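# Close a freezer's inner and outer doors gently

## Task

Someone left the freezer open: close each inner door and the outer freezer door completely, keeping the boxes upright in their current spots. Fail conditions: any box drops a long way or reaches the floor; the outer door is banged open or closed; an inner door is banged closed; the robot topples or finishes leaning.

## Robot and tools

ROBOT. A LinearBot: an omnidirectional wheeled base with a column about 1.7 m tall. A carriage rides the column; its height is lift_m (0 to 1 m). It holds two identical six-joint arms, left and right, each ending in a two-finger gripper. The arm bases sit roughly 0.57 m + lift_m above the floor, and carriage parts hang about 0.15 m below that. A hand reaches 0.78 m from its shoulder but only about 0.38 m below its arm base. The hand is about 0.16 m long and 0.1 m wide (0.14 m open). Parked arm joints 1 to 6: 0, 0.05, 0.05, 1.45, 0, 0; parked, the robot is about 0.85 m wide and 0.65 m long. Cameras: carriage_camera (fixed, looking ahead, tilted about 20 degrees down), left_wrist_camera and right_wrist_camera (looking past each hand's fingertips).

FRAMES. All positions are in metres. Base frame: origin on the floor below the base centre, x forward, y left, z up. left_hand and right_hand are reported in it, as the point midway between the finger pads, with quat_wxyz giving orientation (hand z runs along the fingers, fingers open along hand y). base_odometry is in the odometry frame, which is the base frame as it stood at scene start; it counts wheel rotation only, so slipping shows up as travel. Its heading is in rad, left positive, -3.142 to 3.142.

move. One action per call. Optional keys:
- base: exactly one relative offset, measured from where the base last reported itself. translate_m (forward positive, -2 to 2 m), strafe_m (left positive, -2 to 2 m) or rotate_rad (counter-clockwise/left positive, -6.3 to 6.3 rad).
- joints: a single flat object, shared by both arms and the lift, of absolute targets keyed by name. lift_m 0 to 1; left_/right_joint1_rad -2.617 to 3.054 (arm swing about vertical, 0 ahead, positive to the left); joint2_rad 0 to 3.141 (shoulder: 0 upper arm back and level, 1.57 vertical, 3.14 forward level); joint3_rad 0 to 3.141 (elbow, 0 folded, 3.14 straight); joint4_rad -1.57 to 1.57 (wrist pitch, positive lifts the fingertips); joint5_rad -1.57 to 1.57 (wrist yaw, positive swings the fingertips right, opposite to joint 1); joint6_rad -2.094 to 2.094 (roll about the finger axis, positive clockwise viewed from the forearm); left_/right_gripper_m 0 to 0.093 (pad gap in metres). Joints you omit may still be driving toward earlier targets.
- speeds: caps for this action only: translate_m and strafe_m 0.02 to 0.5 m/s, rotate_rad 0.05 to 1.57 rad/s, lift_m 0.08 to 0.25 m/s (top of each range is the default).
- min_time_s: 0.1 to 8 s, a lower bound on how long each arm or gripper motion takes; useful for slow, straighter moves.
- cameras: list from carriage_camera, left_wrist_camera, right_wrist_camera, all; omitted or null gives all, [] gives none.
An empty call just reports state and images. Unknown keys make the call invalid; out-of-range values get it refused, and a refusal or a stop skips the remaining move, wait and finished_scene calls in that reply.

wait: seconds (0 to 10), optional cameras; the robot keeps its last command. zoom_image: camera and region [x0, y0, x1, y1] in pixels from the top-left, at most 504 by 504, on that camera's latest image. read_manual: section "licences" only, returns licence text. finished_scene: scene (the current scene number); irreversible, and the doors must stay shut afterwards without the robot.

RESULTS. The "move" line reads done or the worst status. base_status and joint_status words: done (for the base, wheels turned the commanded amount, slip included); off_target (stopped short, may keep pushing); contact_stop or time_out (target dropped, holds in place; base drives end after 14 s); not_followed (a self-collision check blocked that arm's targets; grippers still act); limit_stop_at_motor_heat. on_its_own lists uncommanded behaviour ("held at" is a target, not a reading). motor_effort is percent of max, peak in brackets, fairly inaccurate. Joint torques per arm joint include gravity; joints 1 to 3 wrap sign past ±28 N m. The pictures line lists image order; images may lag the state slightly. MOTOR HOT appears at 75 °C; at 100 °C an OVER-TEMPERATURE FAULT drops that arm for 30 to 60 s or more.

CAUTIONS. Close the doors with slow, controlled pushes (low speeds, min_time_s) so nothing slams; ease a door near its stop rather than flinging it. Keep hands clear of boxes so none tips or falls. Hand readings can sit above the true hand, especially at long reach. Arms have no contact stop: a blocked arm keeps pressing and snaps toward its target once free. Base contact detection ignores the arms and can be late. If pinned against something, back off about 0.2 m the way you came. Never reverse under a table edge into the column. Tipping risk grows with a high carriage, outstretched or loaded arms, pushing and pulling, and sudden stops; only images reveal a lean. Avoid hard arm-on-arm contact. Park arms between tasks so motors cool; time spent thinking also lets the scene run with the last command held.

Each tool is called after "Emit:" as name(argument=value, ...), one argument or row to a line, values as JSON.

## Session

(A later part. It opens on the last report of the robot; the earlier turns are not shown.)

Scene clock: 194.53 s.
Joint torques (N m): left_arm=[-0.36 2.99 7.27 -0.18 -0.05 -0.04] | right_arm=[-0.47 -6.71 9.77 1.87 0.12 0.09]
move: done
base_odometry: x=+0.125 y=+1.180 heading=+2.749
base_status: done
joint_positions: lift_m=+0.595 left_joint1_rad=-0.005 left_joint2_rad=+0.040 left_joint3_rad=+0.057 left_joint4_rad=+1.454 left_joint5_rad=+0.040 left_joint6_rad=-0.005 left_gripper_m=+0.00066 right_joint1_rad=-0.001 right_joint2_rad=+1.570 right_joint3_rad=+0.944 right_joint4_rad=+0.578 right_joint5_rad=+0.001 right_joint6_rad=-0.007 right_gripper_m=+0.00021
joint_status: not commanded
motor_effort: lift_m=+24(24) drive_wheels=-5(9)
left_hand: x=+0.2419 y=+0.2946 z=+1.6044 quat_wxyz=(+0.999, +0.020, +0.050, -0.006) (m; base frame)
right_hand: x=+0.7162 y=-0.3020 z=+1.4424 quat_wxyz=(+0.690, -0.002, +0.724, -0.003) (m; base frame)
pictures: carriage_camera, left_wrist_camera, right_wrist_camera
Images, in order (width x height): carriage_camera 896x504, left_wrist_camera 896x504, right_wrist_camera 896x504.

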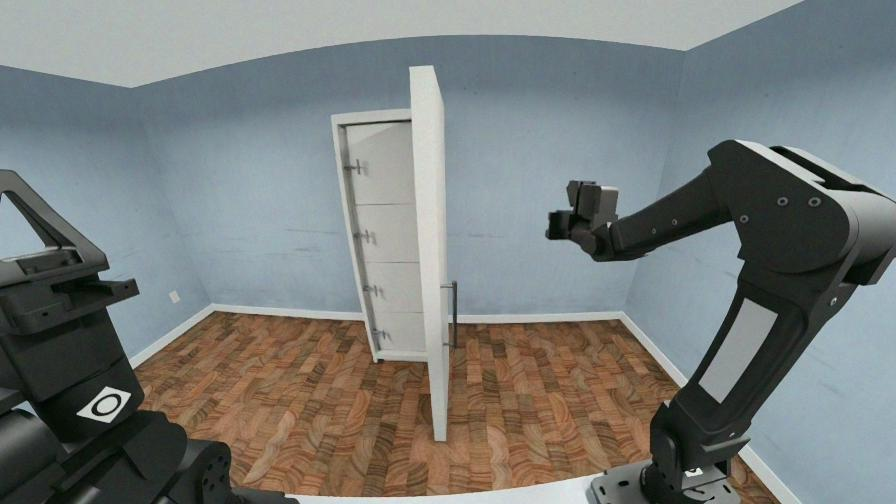

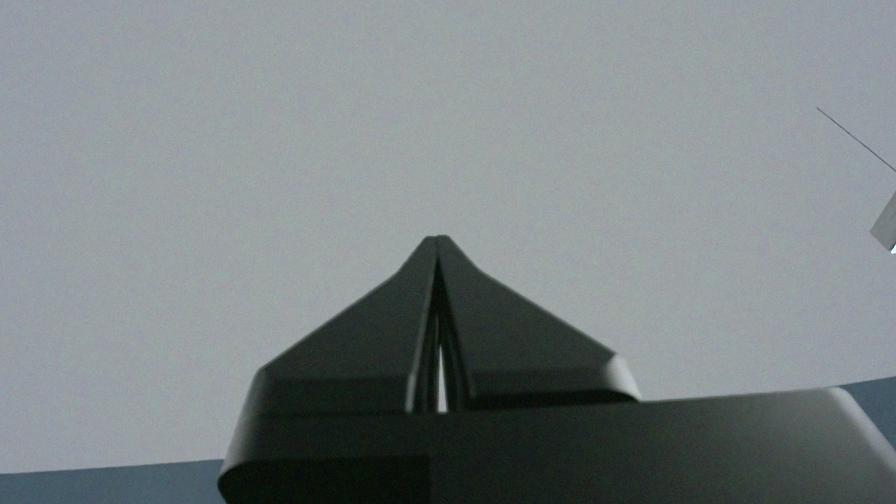

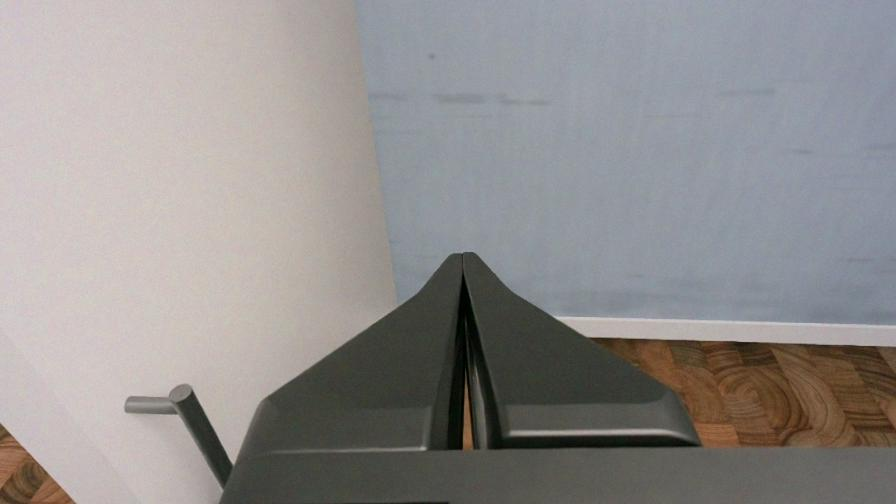

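Emit:
move(
  base={"translate_m": 0.32},
  speeds={"translate_m": 0.25},
  cameras=[],
)

Emit:
move(
  base={"strafe_m": 0.4},
  speeds={"strafe_m": 0.12},
  cameras=["carriage_camera","right_wrist_camera"],
)

Scene clock: 198.67 s.
Joint torques (N m): left_arm=[-0.34 2.89 7.2 -0.22 -0.04 -0.05] | right_arm=[-0.31 -6.84 9.77 1.84 0.11 0.13]
move: done
base_odometry: x=-0.170 y=+1.303 heading=+2.748
base_status: done
joint_positions: lift_m=+0.595 left_joint1_rad=-0.005 left_joint2_rad=+0.040 left_joint3_rad=+0.057 left_joint4_rad=+1.454 left_joint5_rad=+0.040 left_joint6_rad=-0.005 left_gripper_m=+0.00066 right_joint1_rad=-0.001 right_joint2_rad=+1.570 right_joint3_rad=+0.944 right_joint4_rad=+0.580 right_joint5_rad=+0.001 right_joint6_rad=-0.007 right_gripper_m=+0.00021
joint_status: not commanded
motor_effort: lift_m=+24(24) drive_wheels=-7(12)
left_hand: x=+0.2418 y=+0.2946 z=+1.6044 quat_wxyz=(+0.999, +0.020, +0.050, -0.006) (m; base frame)
right_hand: x=+0.7163 y=-0.3020 z=+1.4429 quat_wxyz=(+0.691, -0.002, +0.723, -0.003) (m; base frame)
pictures: none
No camera images: "cameras" was empty.

Scene clock: 202.77 s.
Joint torques (N m): left_arm=[-0.57 2.93 7.25 -0.19 -0.04 -0.04] | right_arm=[-0.38 -6.9 9.84 1.83 -0.02 0.04]
move: done
base_odometry: x=-0.324 y=+0.934 heading=+2.748
base_status: done
joint_positions: lift_m=+0.595 left_joint1_rad=-0.005 left_joint2_rad=+0.040 left_joint3_rad=+0.057 left_joint4_rad=+1.454 left_joint5_rad=+0.040 left_joint6_rad=-0.005 left_gripper_m=+0.00066 right_joint1_rad=-0.003 right_joint2_rad=+1.570 right_joint3_rad=+0.944 right_joint4_rad=+0.581 right_joint5_rad=+0.009 right_joint6_rad=-0.006 right_gripper_m=+0.00020
joint_status: not commanded
motor_effort: lift_m=+24(24) drive_wheels=-4(7)
left_hand: x=+0.2418 y=+0.2945 z=+1.6044 quat_wxyz=(+0.999, +0.020, +0.050, -0.006) (m; base frame)
right_hand: x=+0.7162 y=-0.3043 z=+1.4430 quat_wxyz=(+0.691, +0.002, +0.723, -0.006) (m; base frame)
pictures: carriage_camera, right_wrist_camera
Images, in order (width x height): carriage_camera 896x504, right_wrist_camera 896x504.

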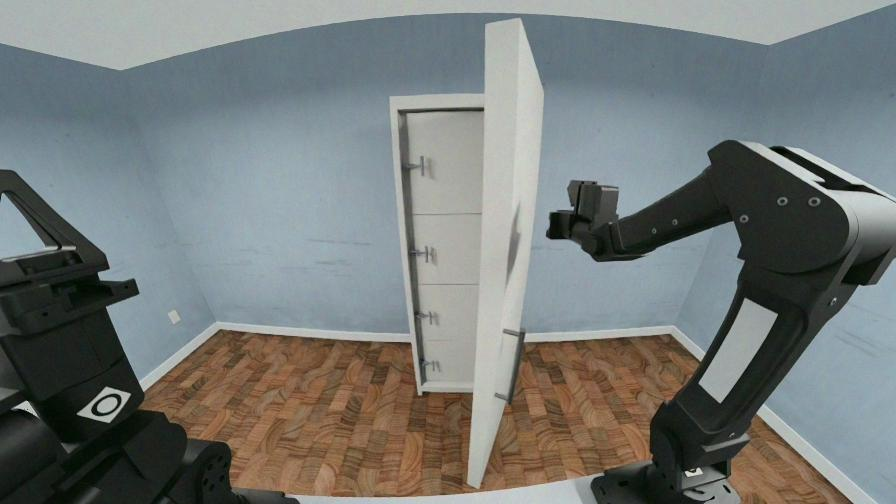

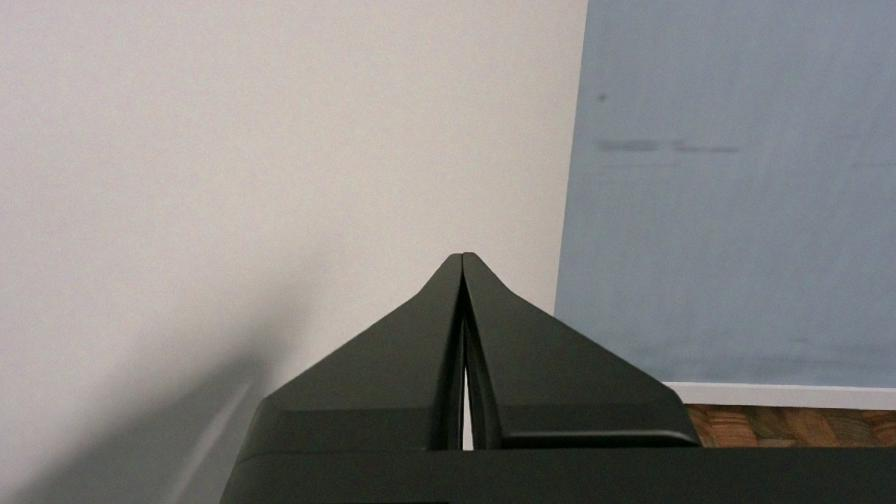

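Continue.

Emit:
move(
  base={"strafe_m": 0.35},
  speeds={"strafe_m": 0.12},
  cameras=["carriage_camera","right_wrist_camera"],
)

Scene clock: 209.77 s.
Joint torques (N m): left_arm=[-0.39 2.95 7.3 -0.18 -0.06 -0.04] | right_arm=[-0.09 -6.67 10.06 1.81 0.05 0.03]
move: done
base_odometry: x=-0.458 y=+0.611 heading=+2.748
base_status: done
joint_positions: lift_m=+0.595 left_joint1_rad=-0.005 left_joint2_rad=+0.040 left_joint3_rad=+0.057 left_joint4_rad=+1.454 left_joint5_rad=+0.040 left_joint6_rad=-0.005 left_gripper_m=+0.00066 right_joint1_rad=-0.001 right_joint2_rad=+1.570 right_joint3_rad=+0.944 right_joint4_rad=+0.581 right_joint5_rad=+0.008 right_joint6_rad=-0.006 right_gripper_m=+0.00020
joint_status: not commanded
motor_effort: lift_m=+24(24) drive_wheels=-4(7)
left_hand: x=+0.2418 y=+0.2945 z=+1.6044 quat_wxyz=(+0.999, +0.020, +0.050, -0.006) (m; base frame)
right_hand: x=+0.7163 y=-0.3036 z=+1.4432 quat_wxyz=(+0.691, +0.001, +0.723, -0.005) (m; base frame)
pictures: carriage_camera, right_wrist_camera
Images, in order (width x height): carriage_camera 896x504, right_wrist_camera 896x504.

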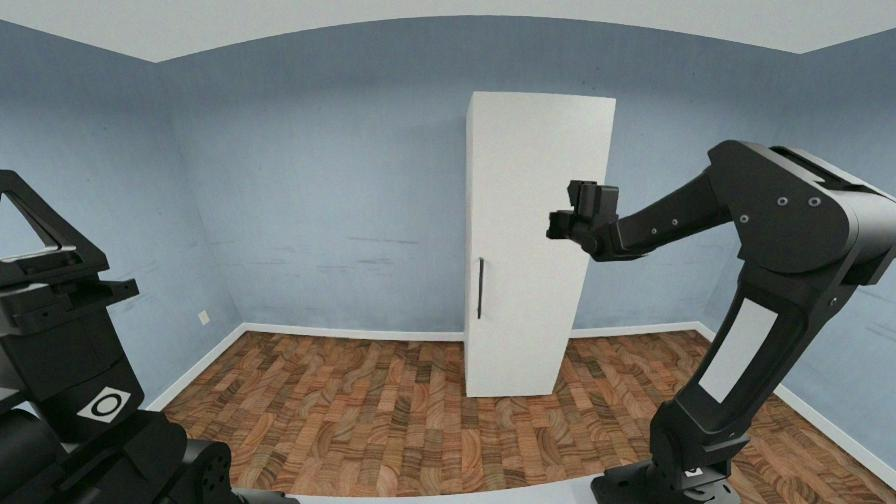

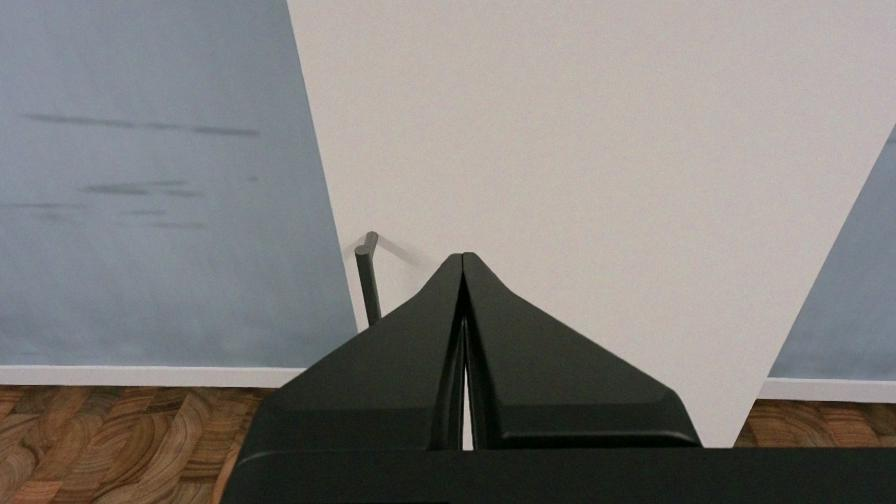

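Emit:
zoom_image(
  camera="carriage_camera",
  region=[430, 70, 650, 410],
)

Emit:
move(
  base={"translate_m": 0.35},
  speeds={"translate_m": 0.12},
  cameras=["carriage_camera","right_wrist_camera"],
)

Scaled by 1.482.

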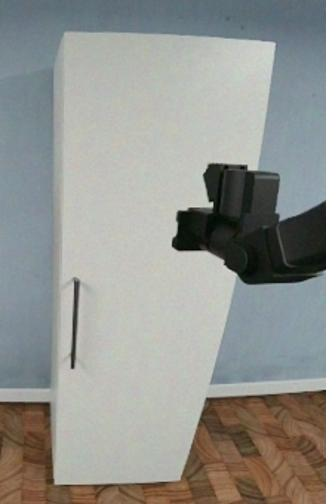

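Scene clock: 214.87 s.
Joint torques (N m): left_arm=[-0.46 2.95 7.27 -0.21 -0.05 -0.02] | right_arm=[-0.24 -7.1 9.76 1.86 0.05 0.05]
move: done
base_odometry: x=-0.782 y=+0.745 heading=+2.748
base_status: done
joint_positions: lift_m=+0.595 left_joint1_rad=-0.005 left_joint2_rad=+0.040 left_joint3_rad=+0.057 left_joint4_rad=+1.454 left_joint5_rad=+0.040 left_joint6_rad=-0.005 left_gripper_m=+0.00066 right_joint1_rad=-0.001 right_joint2_rad=+1.570 right_joint3_rad=+0.944 right_joint4_rad=+0.582 right_joint5_rad=+0.008 right_joint6_rad=-0.006 right_gripper_m=+0.00020
joint_status: not commanded
motor_effort: lift_m=+24(24) drive_wheels=-7(10)
left_hand: x=+0.2418 y=+0.2945 z=+1.6044 quat_wxyz=(+0.999, +0.020, +0.050, -0.006) (m; base frame)
right_hand: x=+0.7163 y=-0.3036 z=+1.4433 quat_wxyz=(+0.691, +0.001, +0.723, -0.005) (m; base frame)
pictures: carriage_camera, right_wrist_camera
Images, in order (width x height): carriage_camera 896x504, right_wrist_camera 896x504.

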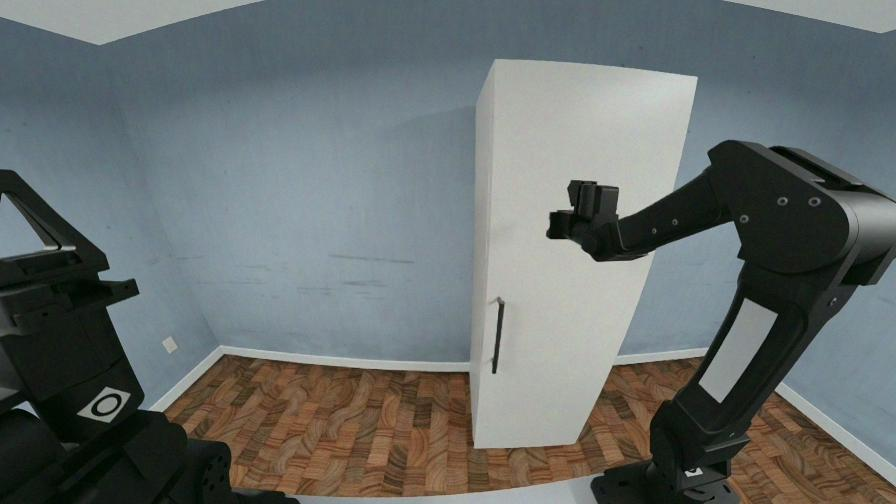

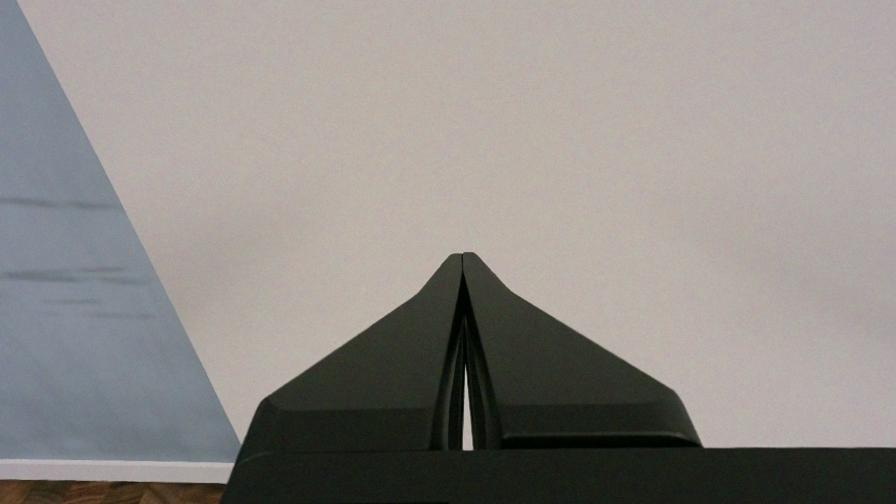

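Emit:
move(
  base={"strafe_m": 0.1},
  speeds={"strafe_m": 0.15},
  cameras=[],
)

Emit:
move(
  base={"translate_m": 0.16},
  speeds={"translate_m": 0.05},
  cameras=["carriage_camera","right_wrist_camera"],
)

Emit:
zoom_image(
  camera="carriage_camera",
  region=[450, 30, 750, 330],
)

Scene clock: 218.17 s.
Joint torques (N m): left_arm=[-0.46 2.95 7.34 -0.19 -0.07 -0.04] | right_arm=[-0.54 -7.15 9.81 1.89 -0.03 0.1]
move: done
base_odometry: x=-0.820 y=+0.653 heading=+2.748
base_status: done
joint_positions: lift_m=+0.595 left_joint1_rad=-0.006 left_joint2_rad=+0.040 left_joint3_rad=+0.057 left_joint4_rad=+1.454 left_joint5_rad=+0.040 left_joint6_rad=-0.005 left_gripper_m=+0.00066 right_joint1_rad=+0.001 right_joint2_rad=+1.570 right_joint3_rad=+0.944 right_joint4_rad=+0.582 right_joint5_rad=+0.007 right_joint6_rad=-0.006 right_gripper_m=+0.00020
joint_status: not commanded
motor_effort: lift_m=+24(24) drive_wheels=-4(8)
left_hand: x=+0.2418 y=+0.2945 z=+1.6044 quat_wxyz=(+0.999, +0.020, +0.050, -0.006) (m; base frame)
right_hand: x=+0.7163 y=-0.3025 z=+1.4433 quat_wxyz=(+0.691, +0.000, +0.723, -0.004) (m; base frame)
pictures: none
No camera images: "cameras" was empty.

Scene clock: 221.93 s.
Joint torques (N m): left_arm=[-0.47 2.95 7.27 -0.2 -0.06 -0.05] | right_arm=[-0.64 15.08 16.05 4.62 0.16 -0.05]
move: done
base_odometry: x=-0.968 y=+0.714 heading=+2.747
base_status: done
joint_positions: lift_m=+0.595 left_joint1_rad=-0.006 left_joint2_rad=+0.040 left_joint3_rad=+0.057 left_joint4_rad=+1.455 left_joint5_rad=+0.040 left_joint6_rad=-0.005 left_gripper_m=+0.00066 right_joint1_rad=+0.001 right_joint2_rad=+1.361 right_joint3_rad=+0.882 right_joint4_rad=+0.288 right_joint5_rad=-0.002 right_joint6_rad=-0.005 right_gripper_m=+0.00021
joint_status: not commanded
motor_effort: lift_m=+24(24) drive_wheels=+26(33)
left_hand: x=+0.2417 y=+0.2945 z=+1.6044 quat_wxyz=(+0.999, +0.020, +0.050, -0.006) (m; base frame)
right_hand: x=+0.6686 y=-0.3006 z=+1.4369 quat_wxyz=(+0.636, -0.003, +0.771, +0.000) (m; base frame)
pictures: carriage_camera, right_wrist_camera
Images, in order (width x height): carriage_camera 896x504, right_wrist_camera 896x504.

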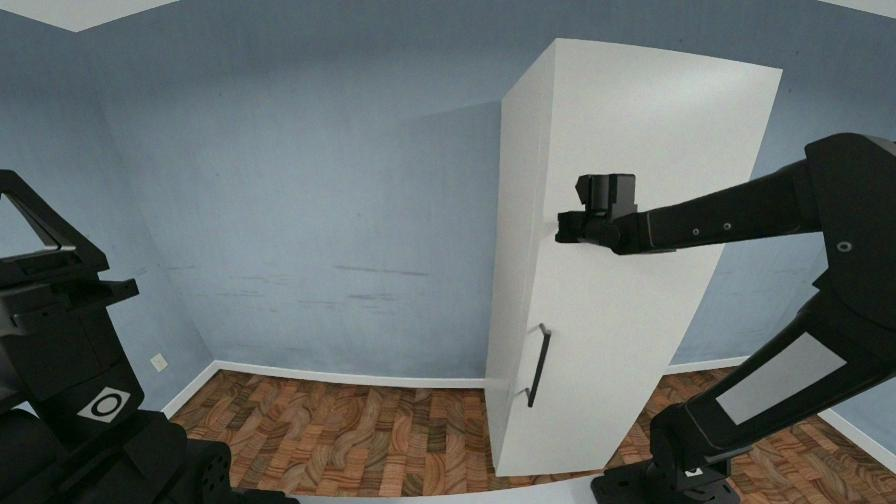

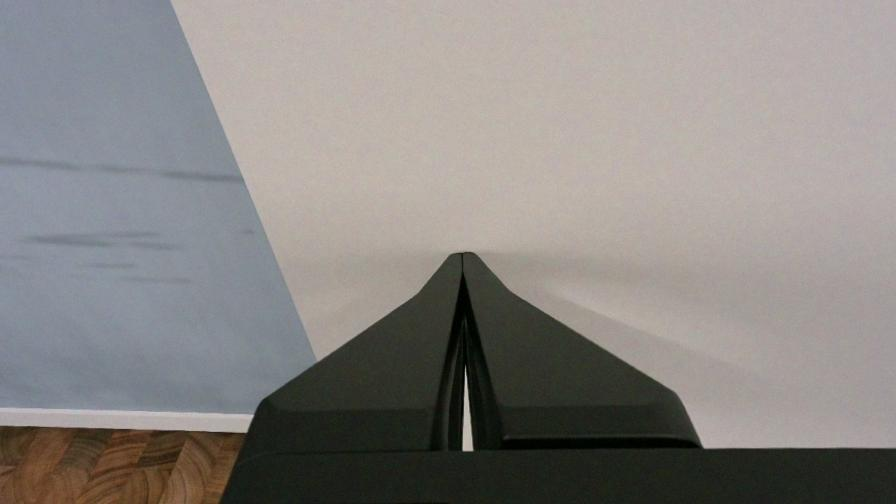

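Scaled by 1.680.

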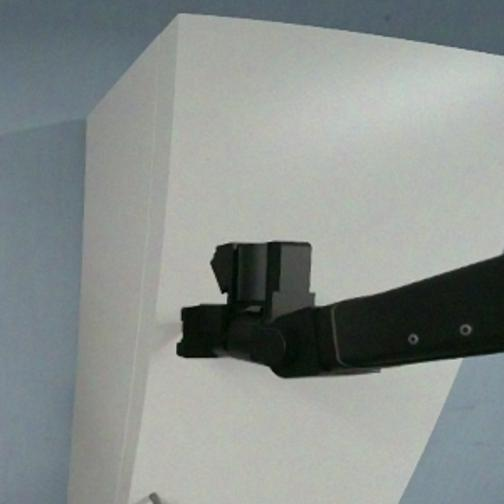

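Emit:
move(
  base={"translate_m": -0.35},
  speeds={"translate_m": 0.15},
  cameras=["carriage_camera"],
)

Emit:
zoom_image(
  camera="carriage_camera",
  region=[450, 50, 750, 350],
)

Scene clock: 226.33 s.
Joint torques (N m): left_arm=[-0.43 2.96 7.25 -0.2 -0.06 -0.03] | right_arm=[-0.38 -6.94 9.91 1.91 0.12 0.03]
move: done
base_odometry: x=-0.645 y=+0.579 heading=+2.746
base_status: done
joint_positions: lift_m=+0.595 left_joint1_rad=-0.006 left_joint2_rad=+0.040 left_joint3_rad=+0.057 left_joint4_rad=+1.452 left_joint5_rad=+0.040 left_joint6_rad=-0.005 left_gripper_m=+0.00066 right_joint1_rad=+0.002 right_joint2_rad=+1.570 right_joint3_rad=+0.942 right_joint4_rad=+0.577 right_joint5_rad=-0.004 right_joint6_rad=-0.005 right_gripper_m=+0.00021
joint_status: not commanded
motor_effort: lift_m=+24(24) drive_wheels=+4(21)
left_hand: x=+0.2423 y=+0.2945 z=+1.6043 quat_wxyz=(+0.998, +0.020, +0.051, -0.006) (m; base frame)
right_hand: x=+0.7160 y=-0.3000 z=+1.4416 quat_wxyz=(+0.689, -0.004, +0.725, +0.001) (m; base frame)
pictures: carriage_camera
Images, in order (width x height): carriage_camera 896x504.

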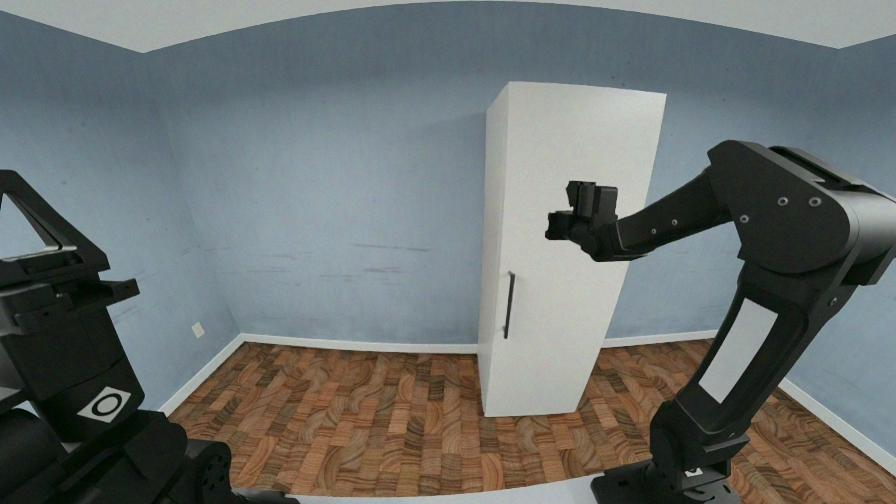

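Scaled by 1.680.

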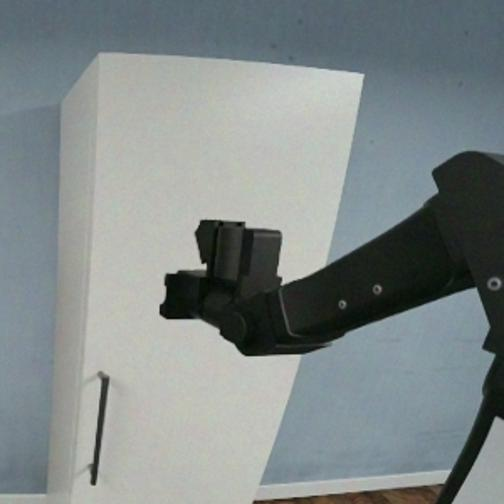

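Emit:
finished_scene(
  scene=1,
)

The scene is finished: the task was done.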